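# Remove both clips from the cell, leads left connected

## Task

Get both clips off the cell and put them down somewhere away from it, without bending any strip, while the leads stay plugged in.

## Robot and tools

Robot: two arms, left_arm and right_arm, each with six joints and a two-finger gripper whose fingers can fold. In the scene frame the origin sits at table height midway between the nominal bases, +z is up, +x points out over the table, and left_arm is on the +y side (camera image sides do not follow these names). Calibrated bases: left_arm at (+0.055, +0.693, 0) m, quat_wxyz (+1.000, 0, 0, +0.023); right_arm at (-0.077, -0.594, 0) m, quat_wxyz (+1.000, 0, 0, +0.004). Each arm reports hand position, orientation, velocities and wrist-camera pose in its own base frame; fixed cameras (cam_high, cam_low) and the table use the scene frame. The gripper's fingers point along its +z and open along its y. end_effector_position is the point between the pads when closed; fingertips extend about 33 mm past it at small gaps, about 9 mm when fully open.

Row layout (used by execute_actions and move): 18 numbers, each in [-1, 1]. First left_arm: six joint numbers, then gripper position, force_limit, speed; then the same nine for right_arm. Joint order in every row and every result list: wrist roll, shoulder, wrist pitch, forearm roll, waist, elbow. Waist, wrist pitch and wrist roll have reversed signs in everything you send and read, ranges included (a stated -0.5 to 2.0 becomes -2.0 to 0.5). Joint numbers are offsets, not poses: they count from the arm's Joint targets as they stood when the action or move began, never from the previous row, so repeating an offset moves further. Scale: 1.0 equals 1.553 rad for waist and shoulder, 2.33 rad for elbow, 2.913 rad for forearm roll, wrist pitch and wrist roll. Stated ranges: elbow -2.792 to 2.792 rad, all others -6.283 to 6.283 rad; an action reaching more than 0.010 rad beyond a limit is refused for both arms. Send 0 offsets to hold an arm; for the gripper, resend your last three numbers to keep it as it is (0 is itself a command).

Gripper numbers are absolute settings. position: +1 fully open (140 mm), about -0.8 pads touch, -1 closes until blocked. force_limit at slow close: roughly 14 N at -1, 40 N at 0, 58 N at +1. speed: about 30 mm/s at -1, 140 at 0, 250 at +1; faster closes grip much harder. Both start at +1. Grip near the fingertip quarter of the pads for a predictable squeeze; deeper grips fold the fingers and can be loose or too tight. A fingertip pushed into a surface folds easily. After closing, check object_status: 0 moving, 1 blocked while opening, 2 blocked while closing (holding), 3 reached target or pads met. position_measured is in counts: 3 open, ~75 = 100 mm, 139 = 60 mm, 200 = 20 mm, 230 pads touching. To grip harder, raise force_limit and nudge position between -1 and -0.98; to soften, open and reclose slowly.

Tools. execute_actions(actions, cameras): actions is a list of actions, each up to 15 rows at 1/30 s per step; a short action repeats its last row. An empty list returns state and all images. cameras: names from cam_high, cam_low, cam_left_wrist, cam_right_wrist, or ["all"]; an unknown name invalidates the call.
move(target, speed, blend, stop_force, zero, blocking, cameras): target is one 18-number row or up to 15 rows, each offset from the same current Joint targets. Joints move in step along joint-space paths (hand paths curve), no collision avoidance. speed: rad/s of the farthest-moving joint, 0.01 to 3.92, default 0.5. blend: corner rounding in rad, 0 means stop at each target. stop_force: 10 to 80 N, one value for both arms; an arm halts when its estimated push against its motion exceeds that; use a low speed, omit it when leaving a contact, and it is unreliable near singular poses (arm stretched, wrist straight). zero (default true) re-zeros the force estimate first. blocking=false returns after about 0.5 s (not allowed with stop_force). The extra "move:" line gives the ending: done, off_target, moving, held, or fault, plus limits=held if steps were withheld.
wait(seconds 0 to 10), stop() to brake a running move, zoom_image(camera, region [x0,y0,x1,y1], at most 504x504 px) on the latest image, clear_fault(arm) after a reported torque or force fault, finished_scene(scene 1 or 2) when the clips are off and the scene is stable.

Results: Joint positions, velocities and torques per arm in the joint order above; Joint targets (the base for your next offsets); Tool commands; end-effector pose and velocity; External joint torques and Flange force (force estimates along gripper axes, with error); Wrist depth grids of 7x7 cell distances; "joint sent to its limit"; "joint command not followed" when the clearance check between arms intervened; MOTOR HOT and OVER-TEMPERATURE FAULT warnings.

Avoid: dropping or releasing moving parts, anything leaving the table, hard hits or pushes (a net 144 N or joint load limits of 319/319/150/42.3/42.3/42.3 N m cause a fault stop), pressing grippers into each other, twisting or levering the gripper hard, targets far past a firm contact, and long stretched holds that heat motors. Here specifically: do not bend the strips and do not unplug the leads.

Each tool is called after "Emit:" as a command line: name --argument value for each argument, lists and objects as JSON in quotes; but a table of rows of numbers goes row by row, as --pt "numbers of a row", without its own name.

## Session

Emit:
execute_actions --actions '[]'

Emit:
zoom_image --camera "cam_high" --region '[180, 120, 430, 290]'

Emit:
zoom_image --camera "cam_low" --region '[350, 140, 550, 280]'

Scene clock: 0.00 s.
left_arm: end_effector_position=(+0.6236, +0.0240, +0.1531) position_measured=3 object_status=3 end_effector_quat_wxyz=(-0.297, +0.424, +0.626, +0.583) | right_arm: end_effector_position=(+0.6527, +0.2786, +0.3182) position_measured=3 object_status=3 end_effector_quat_wxyz=(+0.165, +0.947, -0.138, +0.238)
Joint names: [wrist roll, shoulder, wrist pitch, forearm roll, waist, elbow]
Joint positions: left_arm=[1.54 0.593 -1.668 1.151 0.531 1.962] | right_arm=[-2.679 0.199 -1.208 -0.619 -0.611 1.672]
Joint velocities: within noise
Joint torques (N m): no reading
External joint torques (N m): no reading
Flange force (N): no reading
Wrist depth (mm): cam_left_wrist=[582 1872 - - - - - / 446 555 700 - - - - / 349 415 536 698 - - - / - 149 398 503 683 148 119 / - 265 320 384 483 603 - / 206 234 267 311 373 462 533 / 191 203 229 262 303 358 424] | cam_right_wrist=[434 457 483 515 551 591 641 / 420 439 466 499 530 565 609 / 408 428 450 479 509 544 585 / 393 135 436 463 496 512 119 / 99 135 424 449 475 502 106 / 376 392 412 433 460 488 510 / - 382 402 418 444 469 492]
Joint targets: left_arm=[1.540 0.593 -1.668 1.151 0.531 1.962] | right_arm=[-2.679 0.199 -1.208 -0.619 -0.611 1.672]
Tool commands: left_gripper/position=+1.0 left_gripper/force_limit=+1.0 left_gripper/speed=+1.0 right_gripper/position=+1.0 right_gripper/force_limit=+1.0 right_gripper/speed=+1.0
camera_calibration:
cam_left_wrist: T_world_to_cam=[[0.875743, -0.0441778, 0.480752, -0.612479], [0.389284, -0.524352, -0.757307, -0.114456], [0.285539, 0.850355, -0.441999, 0.0123427], [0, 0, 0, 1]] pos_world=[0.577406, -0.0975689, 0.213228]
cam_right_wrist: T_world_to_cam=[[-0.352159, -0.90714, 0.230393, 0.421769], [-0.931724, 0.316446, -0.17819, 0.579964], [0.0887369, -0.277414, -0.956644, 0.465949], [0, 0, 0, 1]] pos_world=[0.647549, 0.328337, 0.451919]

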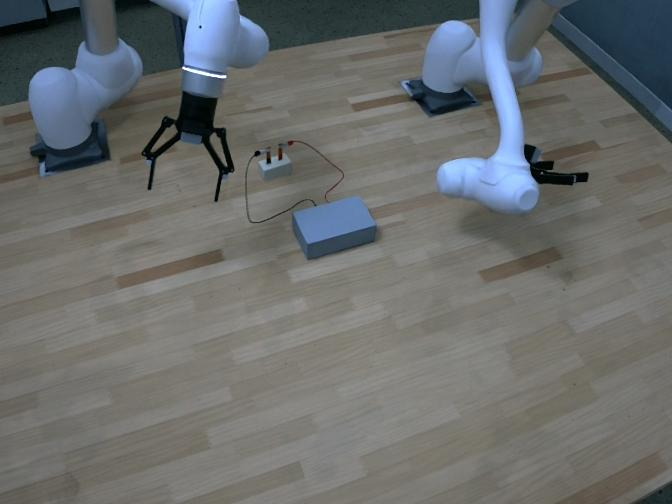

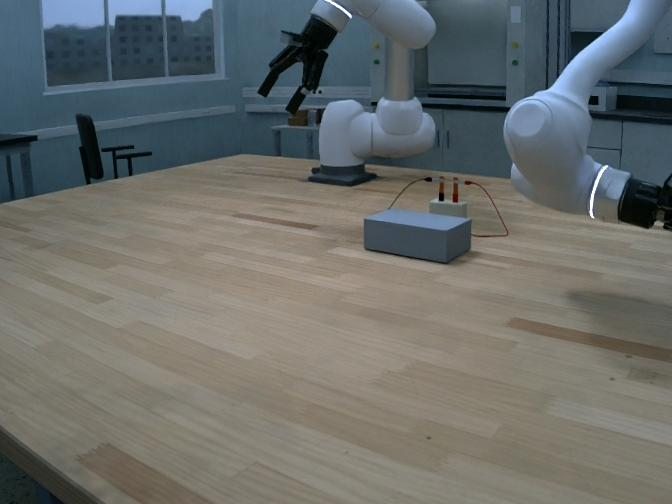

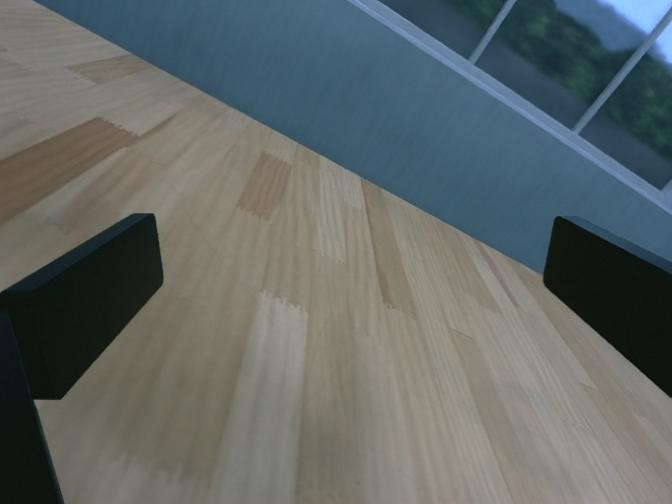

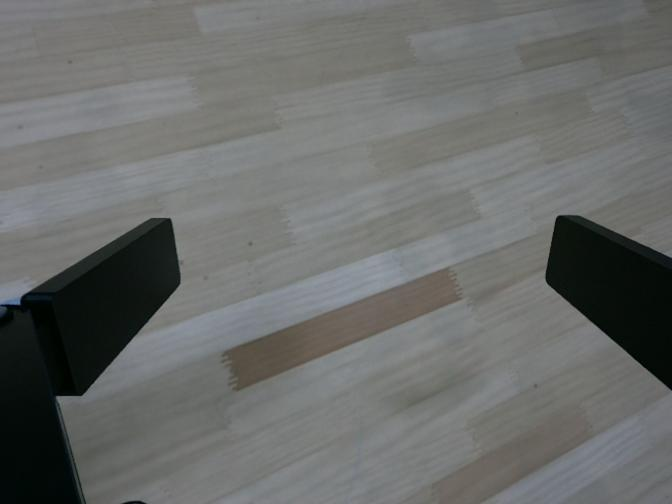

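Scaled by 2.016 from the camera's 672x504 image, which has a finer 960x720 frame.

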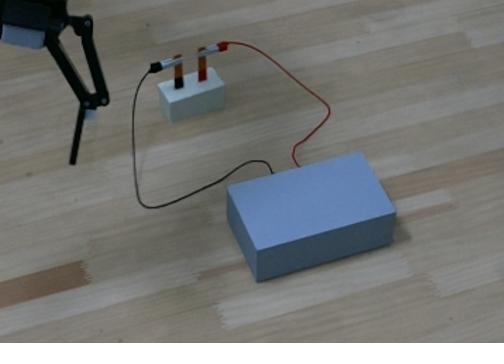

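Scaled by 2.520 from the camera's 672x504 image, which has a finer 960x720 frame.

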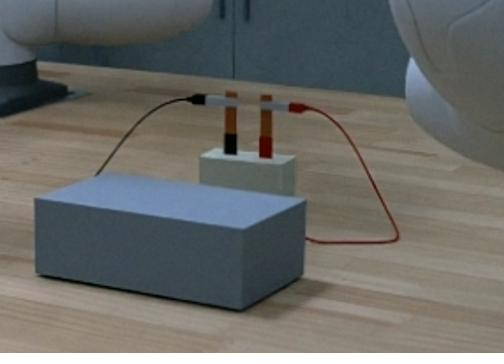

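Emit:
move --pt "0 -0.3174 0.0577 -0.3951 0 -0.1983 -0.1 -1 -0.5 0.9197 -0.1829 -0.0707 0.2125 0.3934 0.0601 1 1 1" --pt "0.0687 -0.1932 0.1040 -0.3951 0.5634 -0.2052 -0.1 -1 -0.5 0.9197 -0.1829 -0.0707 0.2125 0.3934 0.0601 1 1 1" --blend 0.1 --speed 1.1 --cameras '["cam_left_wrist"]'

Emit:
zoom_image --camera "cam_left_wrist" --region '[240, 200, 460, 420]'

Scene clock: 4.20 s.
left_arm: end_effector_position=(+0.1528, -0.7106, +0.2991) position_measured=141 object_status=3 end_effector_quat_wxyz=(+0.000, +0.580, +0.815, +0.000) | right_arm: end_effector_position=(+0.4998, +0.0341, +0.3508) position_measured=3 object_status=3 end_effector_quat_wxyz=(+0.001, +0.707, +0.707, +0.000)
Joint names: [wrist roll, shoulder, wrist pitch, forearm roll, waist, elbow]
Joint positions: left_arm=[1.74 0.293 -1.365 0 1.406 1.484] | right_arm=[-0.001 -0.085 -1.414 0 0.001 1.812]
Joint torques (N m): left_arm=[-0.25 -67.92 -0.13 4.27 4.94 -41.67] | right_arm=[0.31 -35.09 -0.22 4 -2.89 -41.03]
External joint torques (N m): left_arm=[0.25 -4.29 0.09 0.02 -5.52 0.04] | right_arm=[-0.31 1.87 0.23 0.38 2.85 -1.11]
Flange force (N): left_arm=[5.7 8.0 -1.2] | right_arm=[-4.8 4.7 -0.8]
Wrist depth (mm): cam_left_wrist=[388 387 390 392 393 396 396 / 413 411 413 411 417 417 414 / 436 433 438 433 442 442 405 / 460 458 119 466 160 459 396 / - - 490 500 510 - - / - - 538 536 532 - - / - - 573 580 580 - -] | cam_right_wrist=[425 424 422 422 423 421 422 / 452 450 449 446 445 444 445 / 476 476 474 473 472 472 470 / 492 136 506 503 502 494 118 / 99 135 540 540 538 539 107 / 583 580 580 579 576 574 576 / - 623 625 625 626 621 621]
Joint targets: left_arm=[1.740 0.293 -1.365 0.000 1.407 1.484] | right_arm=[-0.001 -0.085 -1.414 0.000 0.001 1.812]
move: done
camera_calibration:
cam_left_wrist: T_world_to_cam=[[0.944238, 0.329227, 0.00485951, 0.0944059], [0.305776, -0.882264, 0.357927, -0.780992], [0.122127, -0.336483, -0.933737, 0.16482], [0, 0, 0, 1]] pos_world=[0.129538, -0.664663, 0.432978]
Images, in order (width x height): cam_left_wrist 672x504.

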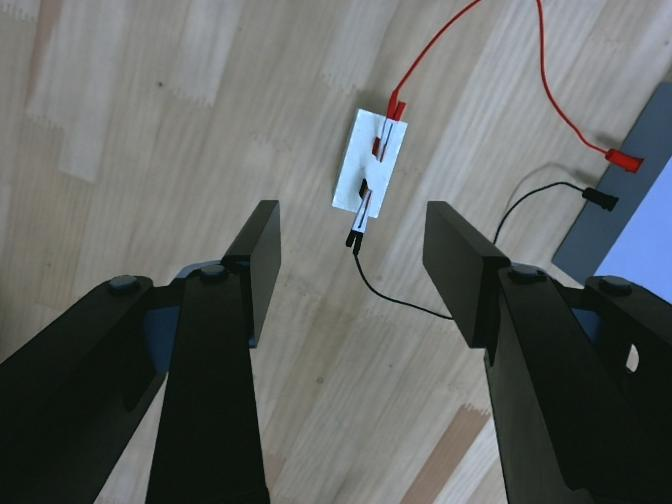

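Scaled by 2.291 from the camera's 672x504 image, which has a finer 960x720 frame.

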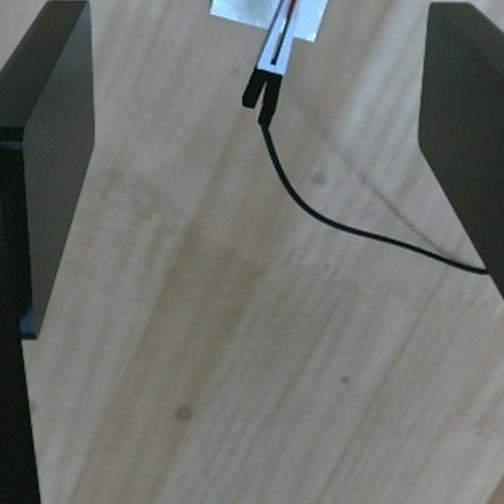

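Emit:
move --target '[-0.1085,-0.0008,0.0908,0,-0.0306,0.1138,-0.1,-1,-0.5,0,0,0,0,0,0,1,1,1]' --speed 0.3 --cameras '["cam_left_wrist","cam_low"]'

Emit:
zoom_image --camera "cam_left_wrist" --region '[240, 120, 480, 340]'

Emit:
zoom_image --camera "cam_low" --region '[400, 140, 520, 230]'

Scene clock: 6.00 s.
left_arm: end_effector_position=(+0.1759, -0.6543, +0.1605) position_measured=141 object_status=3 end_effector_quat_wxyz=(+0.000, +0.684, +0.730, +0.000) | right_arm: end_effector_position=(+0.4998, +0.0341, +0.3508) position_measured=3 object_status=3 end_effector_quat_wxyz=(+0.001, +0.707, +0.707, +0.000)
Joint names: [wrist roll, shoulder, wrist pitch, forearm roll, waist, elbow]
Joint positions: left_arm=[1.424 0.292 -1.1 0 1.359 1.749] | right_arm=[-0.001 -0.085 -1.414 0 0.001 1.812]
Joint torques (N m): left_arm=[-0.22 -64.67 -0.1 3.93 4.35 -37.8] | right_arm=[0.34 -35.02 -0.2 3.98 -2.78 -41.07]
External joint torques (N m): left_arm=[0.22 -3.5 0.06 -0.01 -4.61 -0.11] | right_arm=[-0.34 1.73 0.21 0.41 2.67 -1.16]
Flange force (N): left_arm=[5.8 5.4 -2.6] | right_arm=[-4.3 4.6 -1.0]
Wrist depth (mm): cam_left_wrist=[261 264 265 264 265 266 268 / 277 277 278 279 280 282 283 / 293 295 295 293 297 299 298 / 314 310 133 - 159 311 319 / - - 331 342 332 - - / - - 359 361 363 - - / - - 388 390 390 - -] | cam_right_wrist=[427 426 425 424 419 420 422 / 452 445 446 445 448 444 445 / 476 477 474 474 472 469 471 / 496 135 505 507 505 496 119 / 98 135 539 540 537 542 106 / 583 577 585 580 574 574 571 / - 626 625 625 621 616 614]
Joint targets: left_arm=[1.424 0.292 -1.100 0.000 1.359 1.749] | right_arm=[-0.001 -0.085 -1.414 0.000 0.001 1.812]
move: done
camera_calibration:
cam_left_wrist: T_world_to_cam=[[0.997759, 0.0667291, 0.00495397, -0.126467], [0.0605247, -0.931597, 0.358418, -0.677969], [0.028532, -0.357315, -0.933548, 0.0542614], [0, 0, 0, 1]] pos_world=[0.165669, -0.603766, 0.294279]
Images, in order (width x height): cam_low 672x504, cam_left_wrist 672x504.

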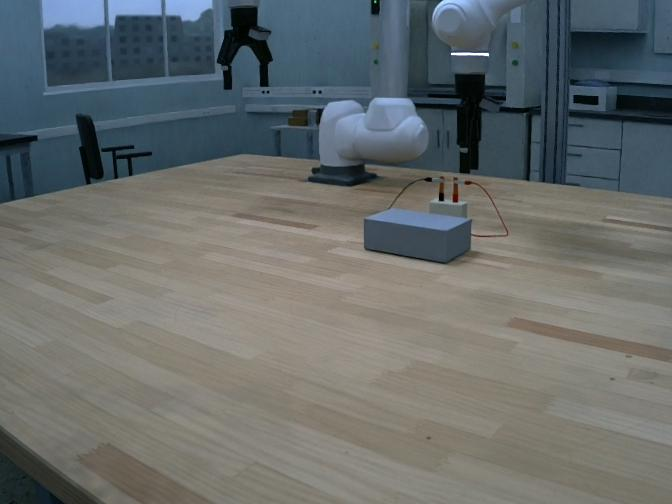

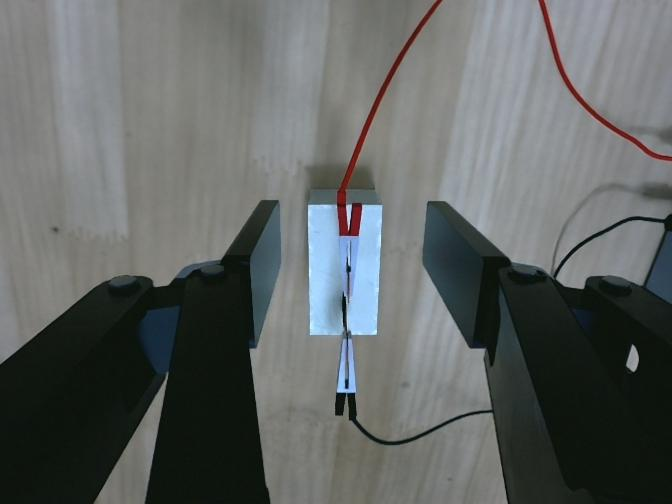

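Scaled by 2.100 from the camera's 672x504 image, which has a finer 960x720 frame.

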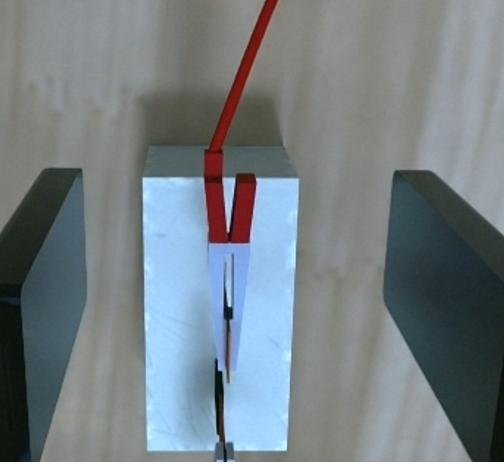

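Scaled by 4.200 from the camera's 672x504 image, which has a finer 960x720 frame.

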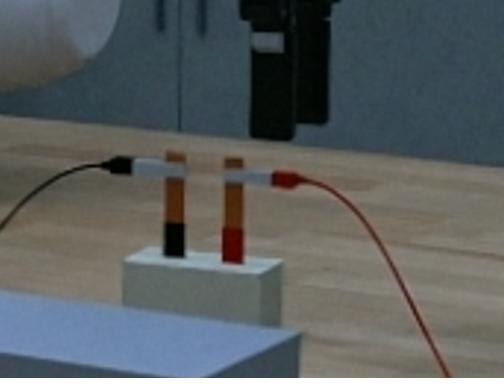

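Emit:
move --pt "0.0003 0.0142 0.0209 0 0.0008 0.0167 -0.1 -1 -0.5 0 0 0 0 0 0 1 1 1" --pt "0.0003 0.0142 0.0209 0 0.0008 0.0167 -1 -0.5 -1 0 0 0 0 0 0 1 1 1" --speed 0.15 --cameras '["cam_left_wrist","cam_low"]'

Emit:
zoom_image --camera "cam_left_wrist" --region '[300, 180, 430, 400]'

Emit:
zoom_image --camera "cam_low" --region '[400, 140, 520, 230]'

Scene clock: 9.17 s.
left_arm: end_effector_position=(+0.1744, -0.6512, +0.1265) position_measured=220 object_status=2 end_effector_quat_wxyz=(+0.000, +0.684, +0.730, +0.000) | right_arm: end_effector_position=(+0.4998, +0.0341, +0.3508) position_measured=3 object_status=3 end_effector_quat_wxyz=(+0.001, +0.707, +0.707, +0.000)
Joint names: [wrist roll, shoulder, wrist pitch, forearm roll, waist, elbow]
Joint positions: left_arm=[1.425 0.314 -1.039 0 1.36 1.788] | right_arm=[-0.001 -0.085 -1.414 0 0.001 1.812]
Joint torques (N m): left_arm=[-0.22 -65.81 -0.07 3.82 4.66 -36.59] | right_arm=[0.29 -35.04 -0.2 4 -2.81 -40.91]
External joint torques (N m): left_arm=[0.22 -3.4 0.03 -0.05 -4.78 -0.05] | right_arm=[-0.29 2.78 0.23 0.37 2.89 -1.09]
Flange force (N): left_arm=[5.7 5.8 -2.8] | right_arm=[-4.8 6.2 -0.6]
Wrist depth (mm): cam_left_wrist=[231 232 233 234 234 235 235 / 245 245 246 246 247 248 249 / 259 260 261 259 261 263 264 / 276 277 273 109 273 280 280 / 291 - 93 - - 94 295 / - - - - - - - / - - - - - - -] | cam_right_wrist=[427 425 423 422 422 422 422 / 449 445 446 447 444 446 445 / 476 476 471 474 471 473 469 / 494 135 505 503 502 497 118 / 99 135 538 537 540 540 106 / 582 580 580 577 577 579 574 / - 625 626 619 623 619 619]
Joint targets: left_arm=[1.425 0.314 -1.039 0.000 1.360 1.788] | right_arm=[-0.001 -0.085 -1.414 0.000 0.001 1.812]
move: done
camera_calibration:
cam_left_wrist: T_world_to_cam=[[0.99778, 0.0664131, 0.00497816, -0.125208], [0.0602276, -0.9317, 0.358201, -0.662761], [0.0284274, -0.357106, -0.933631, 0.0238356], [0, 0, 0, 1]] pos_world=[0.164169, -0.600667, 0.260279]
Images, in order (width x height): cam_low 672x504, cam_left_wrist 672x504.

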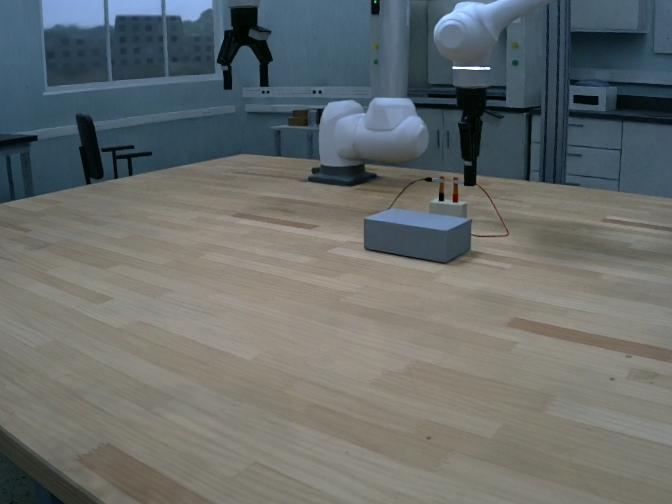

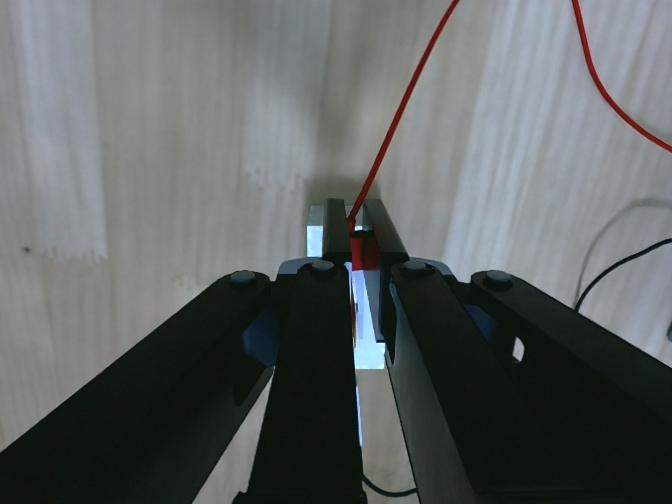

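Scaled by 2.291 from the camera's 672x504 image, which has a finer 960x720 frame.

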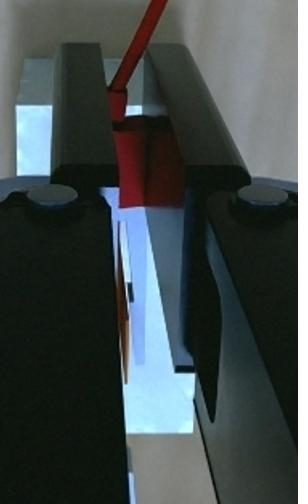

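Scaled by 4.200 from the camera's 672x504 image, which has a finer 960x720 frame.

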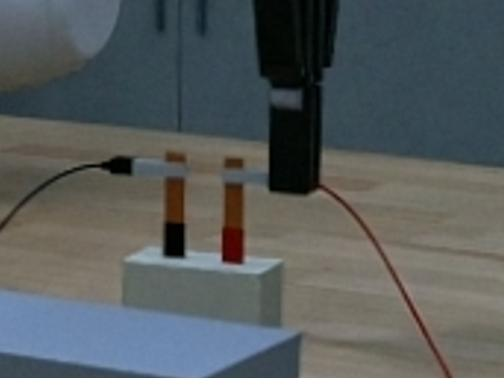

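Emit:
move --pt "0 -0.031 -0.0383 0 0 -0.0273 -1 -0.5 -1 0 0 0 0 0 0 1 1 1" --pt "-0.0059 -0.0972 -0.0291 0 -0.0113 0.0284 -1 -0.5 -1 0 0 0 0 0 0 1 1 1" --pt "-0.0059 -0.0046 0.0673 0 -0.0113 0.0872 -1 -0.5 -1 0 0 0 0 0 0 1 1 1" --pt "-0.0059 -0.0046 0.0673 0 -0.0113 0.0872 -0.1 -1 -0.6 0 0 0 0 0 0 1 1 1" --pt "-0.0059 -0.0972 -0.0291 0 -0.0113 0.0284 -0.1 -1 -0.6 0 0 0 0 0 0 1 1 1" --pt "-0.5 -0.0972 -0.0291 0 -0.0113 0.0284 -0.1 -1 -0.6 0 0 0 0 0 0 1 1 1" --blend 0.01 --speed '[0.15,0.4,0.25,0.2,0.4,1.2]' --cameras '["cam_left_wrist","cam_low"]'

Emit:
zoom_image --camera "cam_low" --region '[400, 140, 540, 245]'

Scene clock: 15.70 s.
left_arm: end_effector_position=(+0.1703, -0.5813, +0.1904) position_measured=141 object_status=3 end_effector_quat_wxyz=(+0.000, +0.995, +0.098, +0.000) | right_arm: end_effector_position=(+0.4998, +0.0341, +0.3508) position_measured=3 object_status=3 end_effector_quat_wxyz=(+0.001, +0.707, +0.707, +0.000)
Joint names: [wrist roll, shoulder, wrist pitch, forearm roll, waist, elbow]
Joint positions: left_arm=[-0.031 0.163 -1.124 0 1.343 1.855] | right_arm=[-0.001 -0.085 -1.414 0 0.001 1.812]
Joint torques (N m): left_arm=[-0.19 -52.56 -0.05 4.02 4.48 -38.3] | right_arm=[0.31 -35.11 -0.2 4.03 -3.16 -40.98]
External joint torques (N m): left_arm=[0.19 -2.57 0.07 -0.05 -4.72 0.03] | right_arm=[-0.31 2.37 0.22 0.34 3.28 -1.17]
Flange force (N): left_arm=[7.1 -4.2 -1.7] | right_arm=[-5.5 5.7 -0.8]
Wrist depth (mm): cam_left_wrist=[290 291 292 292 292 293 294 / 304 308 309 308 308 310 313 / 324 326 326 328 323 319 329 / 347 342 119 351 159 345 352 / - - 366 371 367 - - / - - 399 401 403 - - / - - 430 432 435 - -] | cam_right_wrist=[427 426 424 423 422 419 421 / 449 449 446 447 445 445 445 / 476 474 473 475 475 474 472 / 492 135 508 506 505 498 118 / 99 135 538 537 538 544 107 / 582 582 579 577 574 576 577 / - 630 626 625 621 623 619]
Joint targets: left_arm=[-0.031 0.163 -1.124 0.000 1.343 1.855] | right_arm=[-0.001 -0.085 -1.414 0.000 0.001 1.812]
move: done; blend cut to 0 rad at target 4
camera_calibration:
cam_left_wrist: T_world_to_cam=[[0.197124, -0.980364, 0.00535195, -0.598247], [-0.915701, -0.182166, 0.358199, -0.0184177], [-0.35019, -0.0755102, -0.93363, 0.336729], [0, 0, 0, 1]] pos_world=[0.218983, -0.564428, 0.32418]
Images, in order (width x height): cam_low 672x504, cam_left_wrist 672x504.

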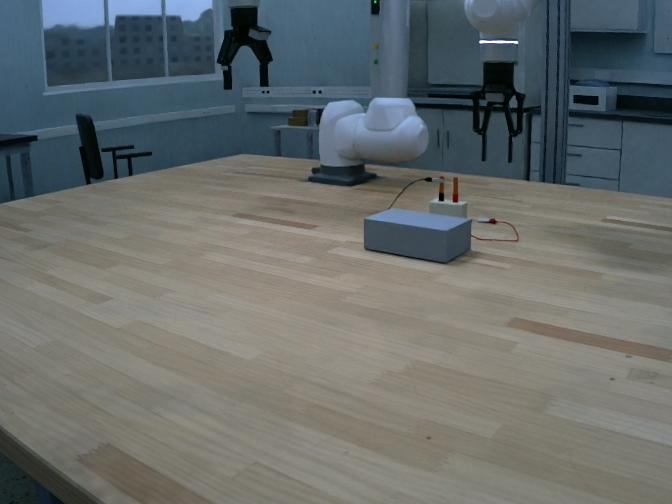

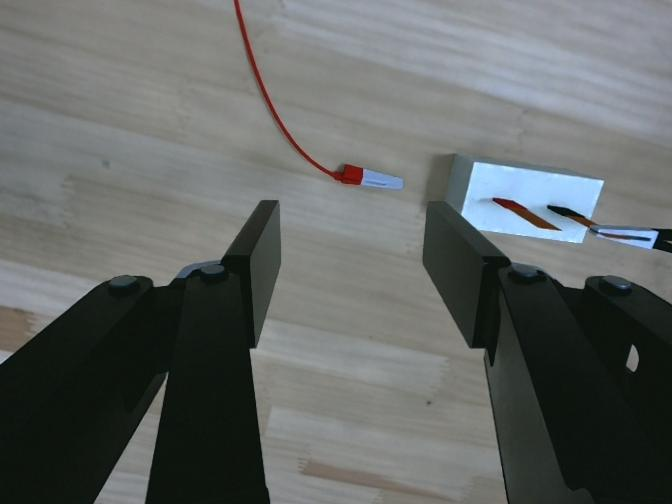

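Scaled by 3.600 from the camera's 672x504 image, which has a finer 960x720 frame.

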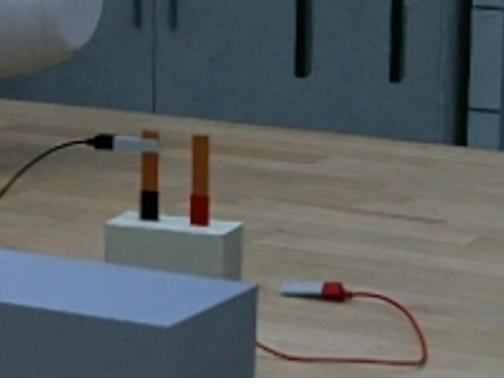

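Emit:
move --pt "-0.5711 0.1647 -0.0625 0 0.0249 -0.188 -0.1 -1 -0.6 0 0 0 0 0 0 1 1 1" --pt "-0.5711 0.1917 -0.0178 0 0.0249 -0.15 -0.1 -1 -0.6 0 0 0 0 0 0 1 1 1" --blend 0.01 --speed '[1,0.2]' --cameras '["cam_left_wrist","cam_low"]'

Emit:
zoom_image --camera "cam_left_wrist" --region '[240, 120, 480, 340]'

Emit:
zoom_image --camera "cam_low" --region '[400, 140, 520, 230]'

Scene clock: 18.93 s.
left_arm: end_effector_position=(+0.1828, -0.7710, +0.1604) position_measured=141 object_status=3 end_effector_quat_wxyz=(+0.000, +0.730, -0.684, +0.000) | right_arm: end_effector_position=(+0.4998, +0.0341, +0.3508) position_measured=3 object_status=3 end_effector_quat_wxyz=(+0.001, +0.707, +0.707, +0.000)
Joint names: [wrist roll, shoulder, wrist pitch, forearm roll, waist, elbow]
Joint positions: left_arm=[-1.695 0.46 -1.176 0 1.381 1.505] | right_arm=[-0.001 -0.085 -1.414 0 0.001 1.812]
Joint torques (N m): left_arm=[-0.2 -81.74 0.01 4.08 4.36 -39.2] | right_arm=[0.33 -35.23 -0.22 3.98 -2.75 -40.95]
External joint torques (N m): left_arm=[0.2 -4.18 0.04 -0.05 -4.41 -0.09] | right_arm=[-0.33 1.98 0.23 0.39 2.67 -1.15]
Flange force (N): left_arm=[-6.6 -4.3 -2.6] | right_arm=[-4.3 5.0 -0.9]
Wrist depth (mm): cam_left_wrist=[261 259 263 264 264 266 265 / 276 278 278 279 280 280 282 / 292 292 295 293 296 297 298 / 313 309 133 263 159 312 319 / - - 331 340 334 - - / - - 361 362 364 - - / - - - 388 394 - -] | cam_right_wrist=[427 424 423 422 421 421 420 / 449 449 449 446 445 445 445 / 478 474 475 476 472 473 472 / 491 135 507 505 501 496 119 / 99 135 540 542 538 542 106 / 579 576 582 576 574 574 577 / - 626 626 625 623 625 616]
Joint targets: left_arm=[-1.695 0.460 -1.176 0.000 1.381 1.505] | right_arm=[-0.001 -0.085 -1.414 0.000 0.001 1.812]
move: done
camera_calibration:
cam_left_wrist: T_world_to_cam=[[-0.997741, -0.0669596, 0.00533574, 0.136122], [-0.060621, 0.931808, 0.357853, 0.671817], [-0.0289336, 0.356722, -0.933763, 0.573398], [0, 0, 0, 1]] pos_world=[0.193131, -0.821434, 0.29428]
Images, in order (width x height): cam_low 672x504, cam_left_wrist 672x504.

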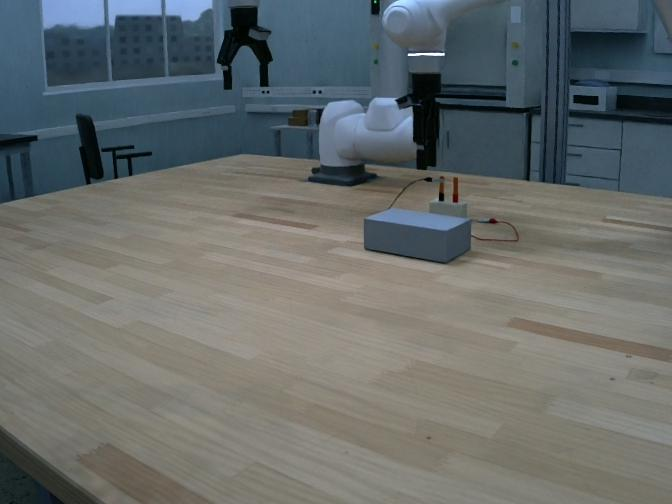

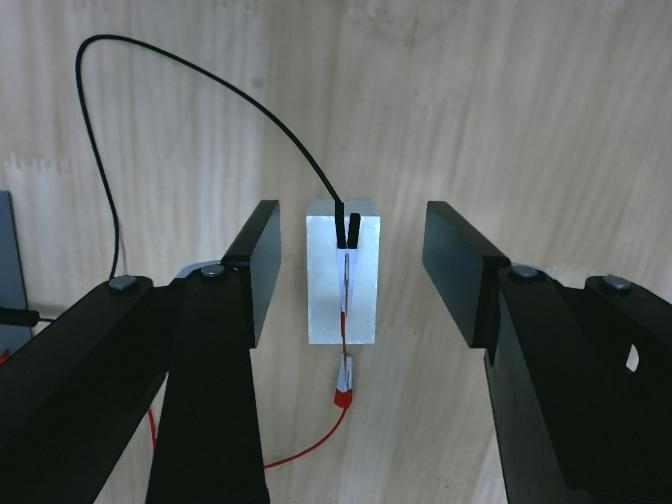

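Scaled by 2.100 from the camera's 672x504 image, which has a finer 960x720 frame.

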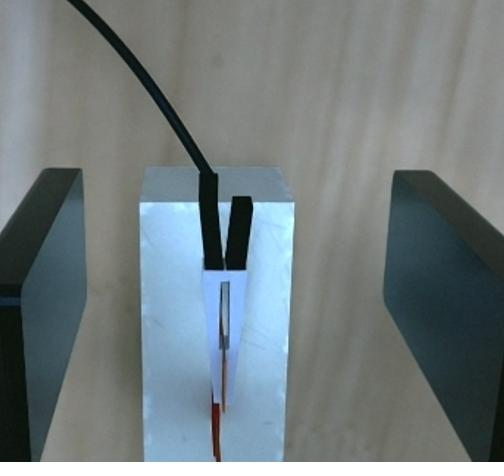

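Scaled by 4.200 from the camera's 672x504 image, which has a finer 960x720 frame.

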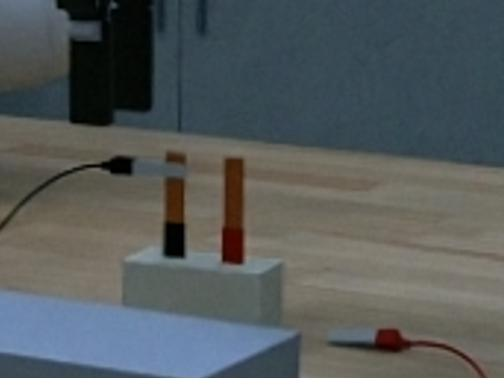

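Emit:
move --pt "-0.0012 0.0099 0.0179 0 -0.0023 0.0158 -0.1 -1 -0.5 0 0 0 0 0 0 1 1 1" --pt "-0.0012 0.0099 0.0179 0 -0.0023 0.0158 -1 -0.5 -1 0 0 0 0 0 0 1 1 1" --speed 0.15 --cameras '["cam_left_wrist","cam_low"]'

Emit:
zoom_image --camera "cam_left_wrist" --region '[300, 180, 430, 400]'

Emit:
zoom_image --camera "cam_low" --region '[400, 140, 520, 230]'

Scene clock: 21.93 s.
left_arm: end_effector_position=(+0.1849, -0.7669, +0.1295) position_measured=219 object_status=2 end_effector_quat_wxyz=(+0.000, +0.730, -0.684, +0.000) | right_arm: end_effector_position=(+0.4998, +0.0341, +0.3508) position_measured=3 object_status=3 end_effector_quat_wxyz=(+0.001, +0.707, +0.707, +0.000)
Joint names: [wrist roll, shoulder, wrist pitch, forearm roll, waist, elbow]
Joint positions: left_arm=[-1.698 0.476 -1.124 0 1.378 1.542] | right_arm=[-0.001 -0.085 -1.414 0 0.001 1.812]
Joint torques (N m): left_arm=[-0.22 -82.39 -0.02 3.92 4.22 -38.36] | right_arm=[0.34 -35.16 -0.19 4.03 -2.75 -40.95]
External joint torques (N m): left_arm=[0.22 -3.73 0.08 -0.01 -4.32 0.09] | right_arm=[-0.34 2.23 0.2 0.34 2.76 -1.12]
Flange force (N): left_arm=[-6.3 -4.2 -2.4] | right_arm=[-4.5 5.4 -0.8]
Wrist depth (mm): cam_left_wrist=[232 233 234 236 236 237 237 / 247 247 248 249 250 251 251 / 262 262 264 261 266 266 268 / 279 278 277 109 275 283 284 / 293 - 93 - - 94 301 / - - - - - - - / - - - - - - -] | cam_right_wrist=[426 424 423 422 424 422 420 / 449 448 449 447 446 445 444 / 476 474 473 475 473 474 470 / 494 135 501 503 503 498 119 / 99 135 544 539 538 543 107 / 582 582 580 577 582 577 576 / - 634 628 630 626 625 621]
Joint targets: left_arm=[-1.698 0.476 -1.124 0.000 1.378 1.542] | right_arm=[-0.001 -0.085 -1.414 0.000 0.001 1.812]
move: done
camera_calibration:
cam_left_wrist: T_world_to_cam=[[-0.997736, -0.0670495, 0.00529491, 0.138593], [-0.0607168, 0.931768, 0.357942, 0.67918], [-0.0289335, 0.35681, -0.933729, 0.543114], [0, 0, 0, 1]] pos_world=[0.195231, -0.817334, 0.263279]
Images, in order (width x height): cam_low 672x504, cam_left_wrist 672x504.

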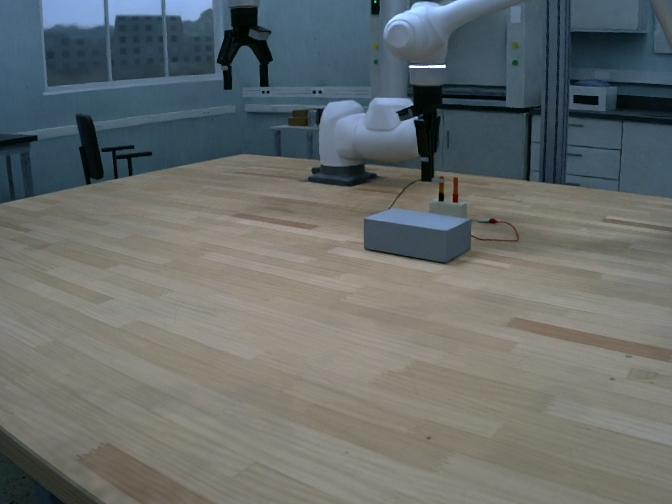

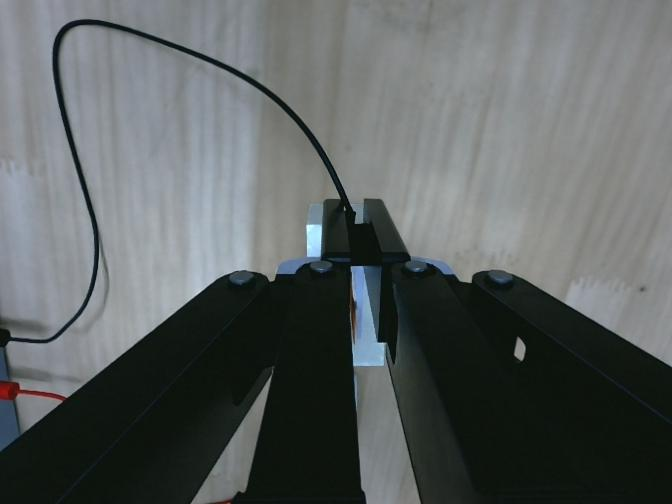

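Scaled by 2.291 from the camera's 672x504 image, which has a finer 960x720 frame.

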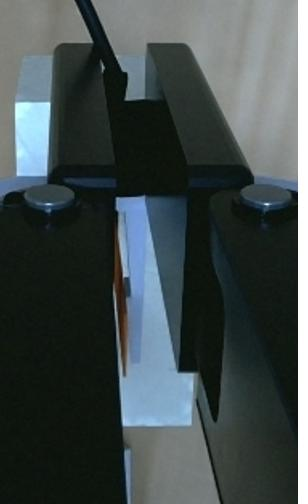

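Scaled by 4.200 from the camera's 672x504 image, which has a finer 960x720 frame.

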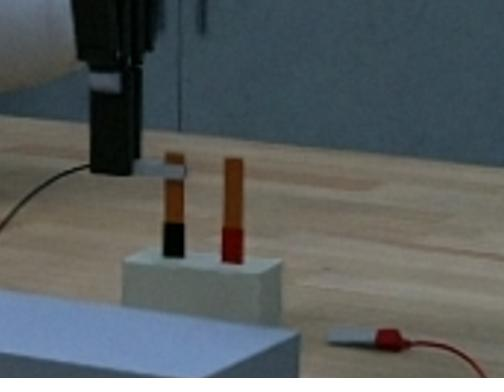

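Emit:
move --pt "0 -0.0205 -0.0275 0 0 -0.0207 -1 -0.5 -1 0 0 0 0 0 0 1 1 1" --pt "0.0036 0.0464 -0.0473 0 0.0068 -0.09 -1 -0.5 -1 0 0 0 0 0 0 1 1 1" --pt "0.0036 0.1062 0.0257 0 0.0068 -0.0387 -1 -0.5 -1 0 0 0 0 0 0 1 1 1" --pt "0.0036 0.1062 0.0257 0 0.0068 -0.0387 -0.1 -1 -0.6 0 0 0 0 0 0 1 1 1" --pt "0.0036 0.0464 -0.0473 0 0.0068 -0.09 -0.1 -1 -0.6 0 0 0 0 0 0 1 1 1" --blend 0.01 --speed '[0.15,0.4,0.2,0.2,0.3]' --cameras '["cam_left_wrist","cam_low"]'

Scene clock: 26.90 s.
left_arm: end_effector_position=(+0.1890, -0.8350, +0.1791) position_measured=141 object_status=3 end_effector_quat_wxyz=(+0.000, +0.730, -0.684, +0.000) | right_arm: end_effector_position=(+0.4998, +0.0341, +0.3508) position_measured=3 object_status=3 end_effector_quat_wxyz=(+0.001, +0.707, +0.707, +0.000)
Joint names: [wrist roll, shoulder, wrist pitch, forearm roll, waist, elbow]
Joint positions: left_arm=[-1.688 0.548 -1.262 0 1.388 1.332] | right_arm=[-0.001 -0.085 -1.414 0 0.001 1.812]
Joint torques (N m): left_arm=[-0.22 -90.78 0.02 4.2 4.23 -40.66] | right_arm=[0.32 -35.12 -0.17 3.97 -2.91 -40.91]
External joint torques (N m): left_arm=[0.22 -4.14 0.04 -0.07 -3.59 0.11] | right_arm=[-0.32 2.44 0.19 0.39 2.91 -1.08]
Flange force (N): left_arm=[-7.2 -2.8 -1.9] | right_arm=[-4.8 5.6 -0.7]
Wrist depth (mm): cam_left_wrist=[278 278 279 281 281 282 282 / 294 295 298 296 298 299 299 / 311 313 313 315 315 318 319 / 330 329 133 334 342 333 339 / - - 352 357 360 - - / - - 384 386 388 - - / - - - 417 419 - -] | cam_right_wrist=[423 424 423 422 422 421 421 / 445 446 446 448 447 445 444 / 478 476 475 473 472 472 471 / 497 135 507 505 503 496 118 / 99 135 539 542 535 544 106 / 582 579 582 576 582 574 573 / - 626 628 628 621 618 621]
Joint targets: left_arm=[-1.688 0.548 -1.262 0.000 1.388 1.332] | right_arm=[-0.001 -0.085 -1.414 0.000 0.001 1.812]
move: done; blend cut to 0 rad at target 4
camera_calibration:
cam_left_wrist: T_world_to_cam=[[-0.997744, -0.0669248, 0.00522135, 0.13799], [-0.0606204, 0.931697, 0.358142, 0.724984], [-0.0288333, 0.357018, -0.933652, 0.613984], [0, 0, 0, 1]] pos_world=[0.199331, -0.885434, 0.312879]
Images, in order (width x height): cam_low 672x504, cam_left_wrist 672x504.

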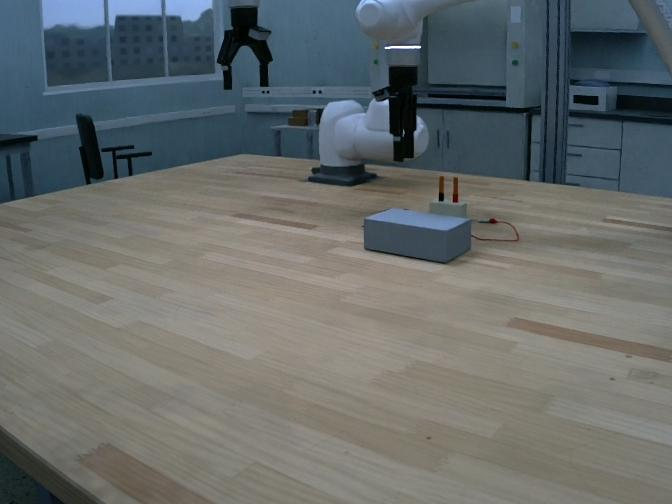

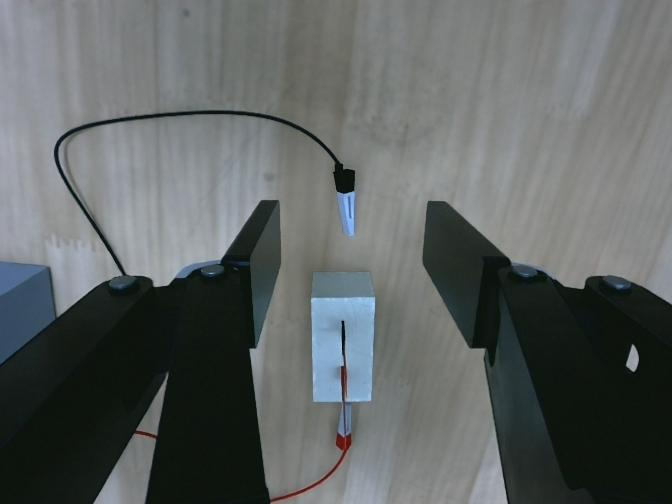

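Emit:
finished_scene --scene 2

The scene is finished: the task was done.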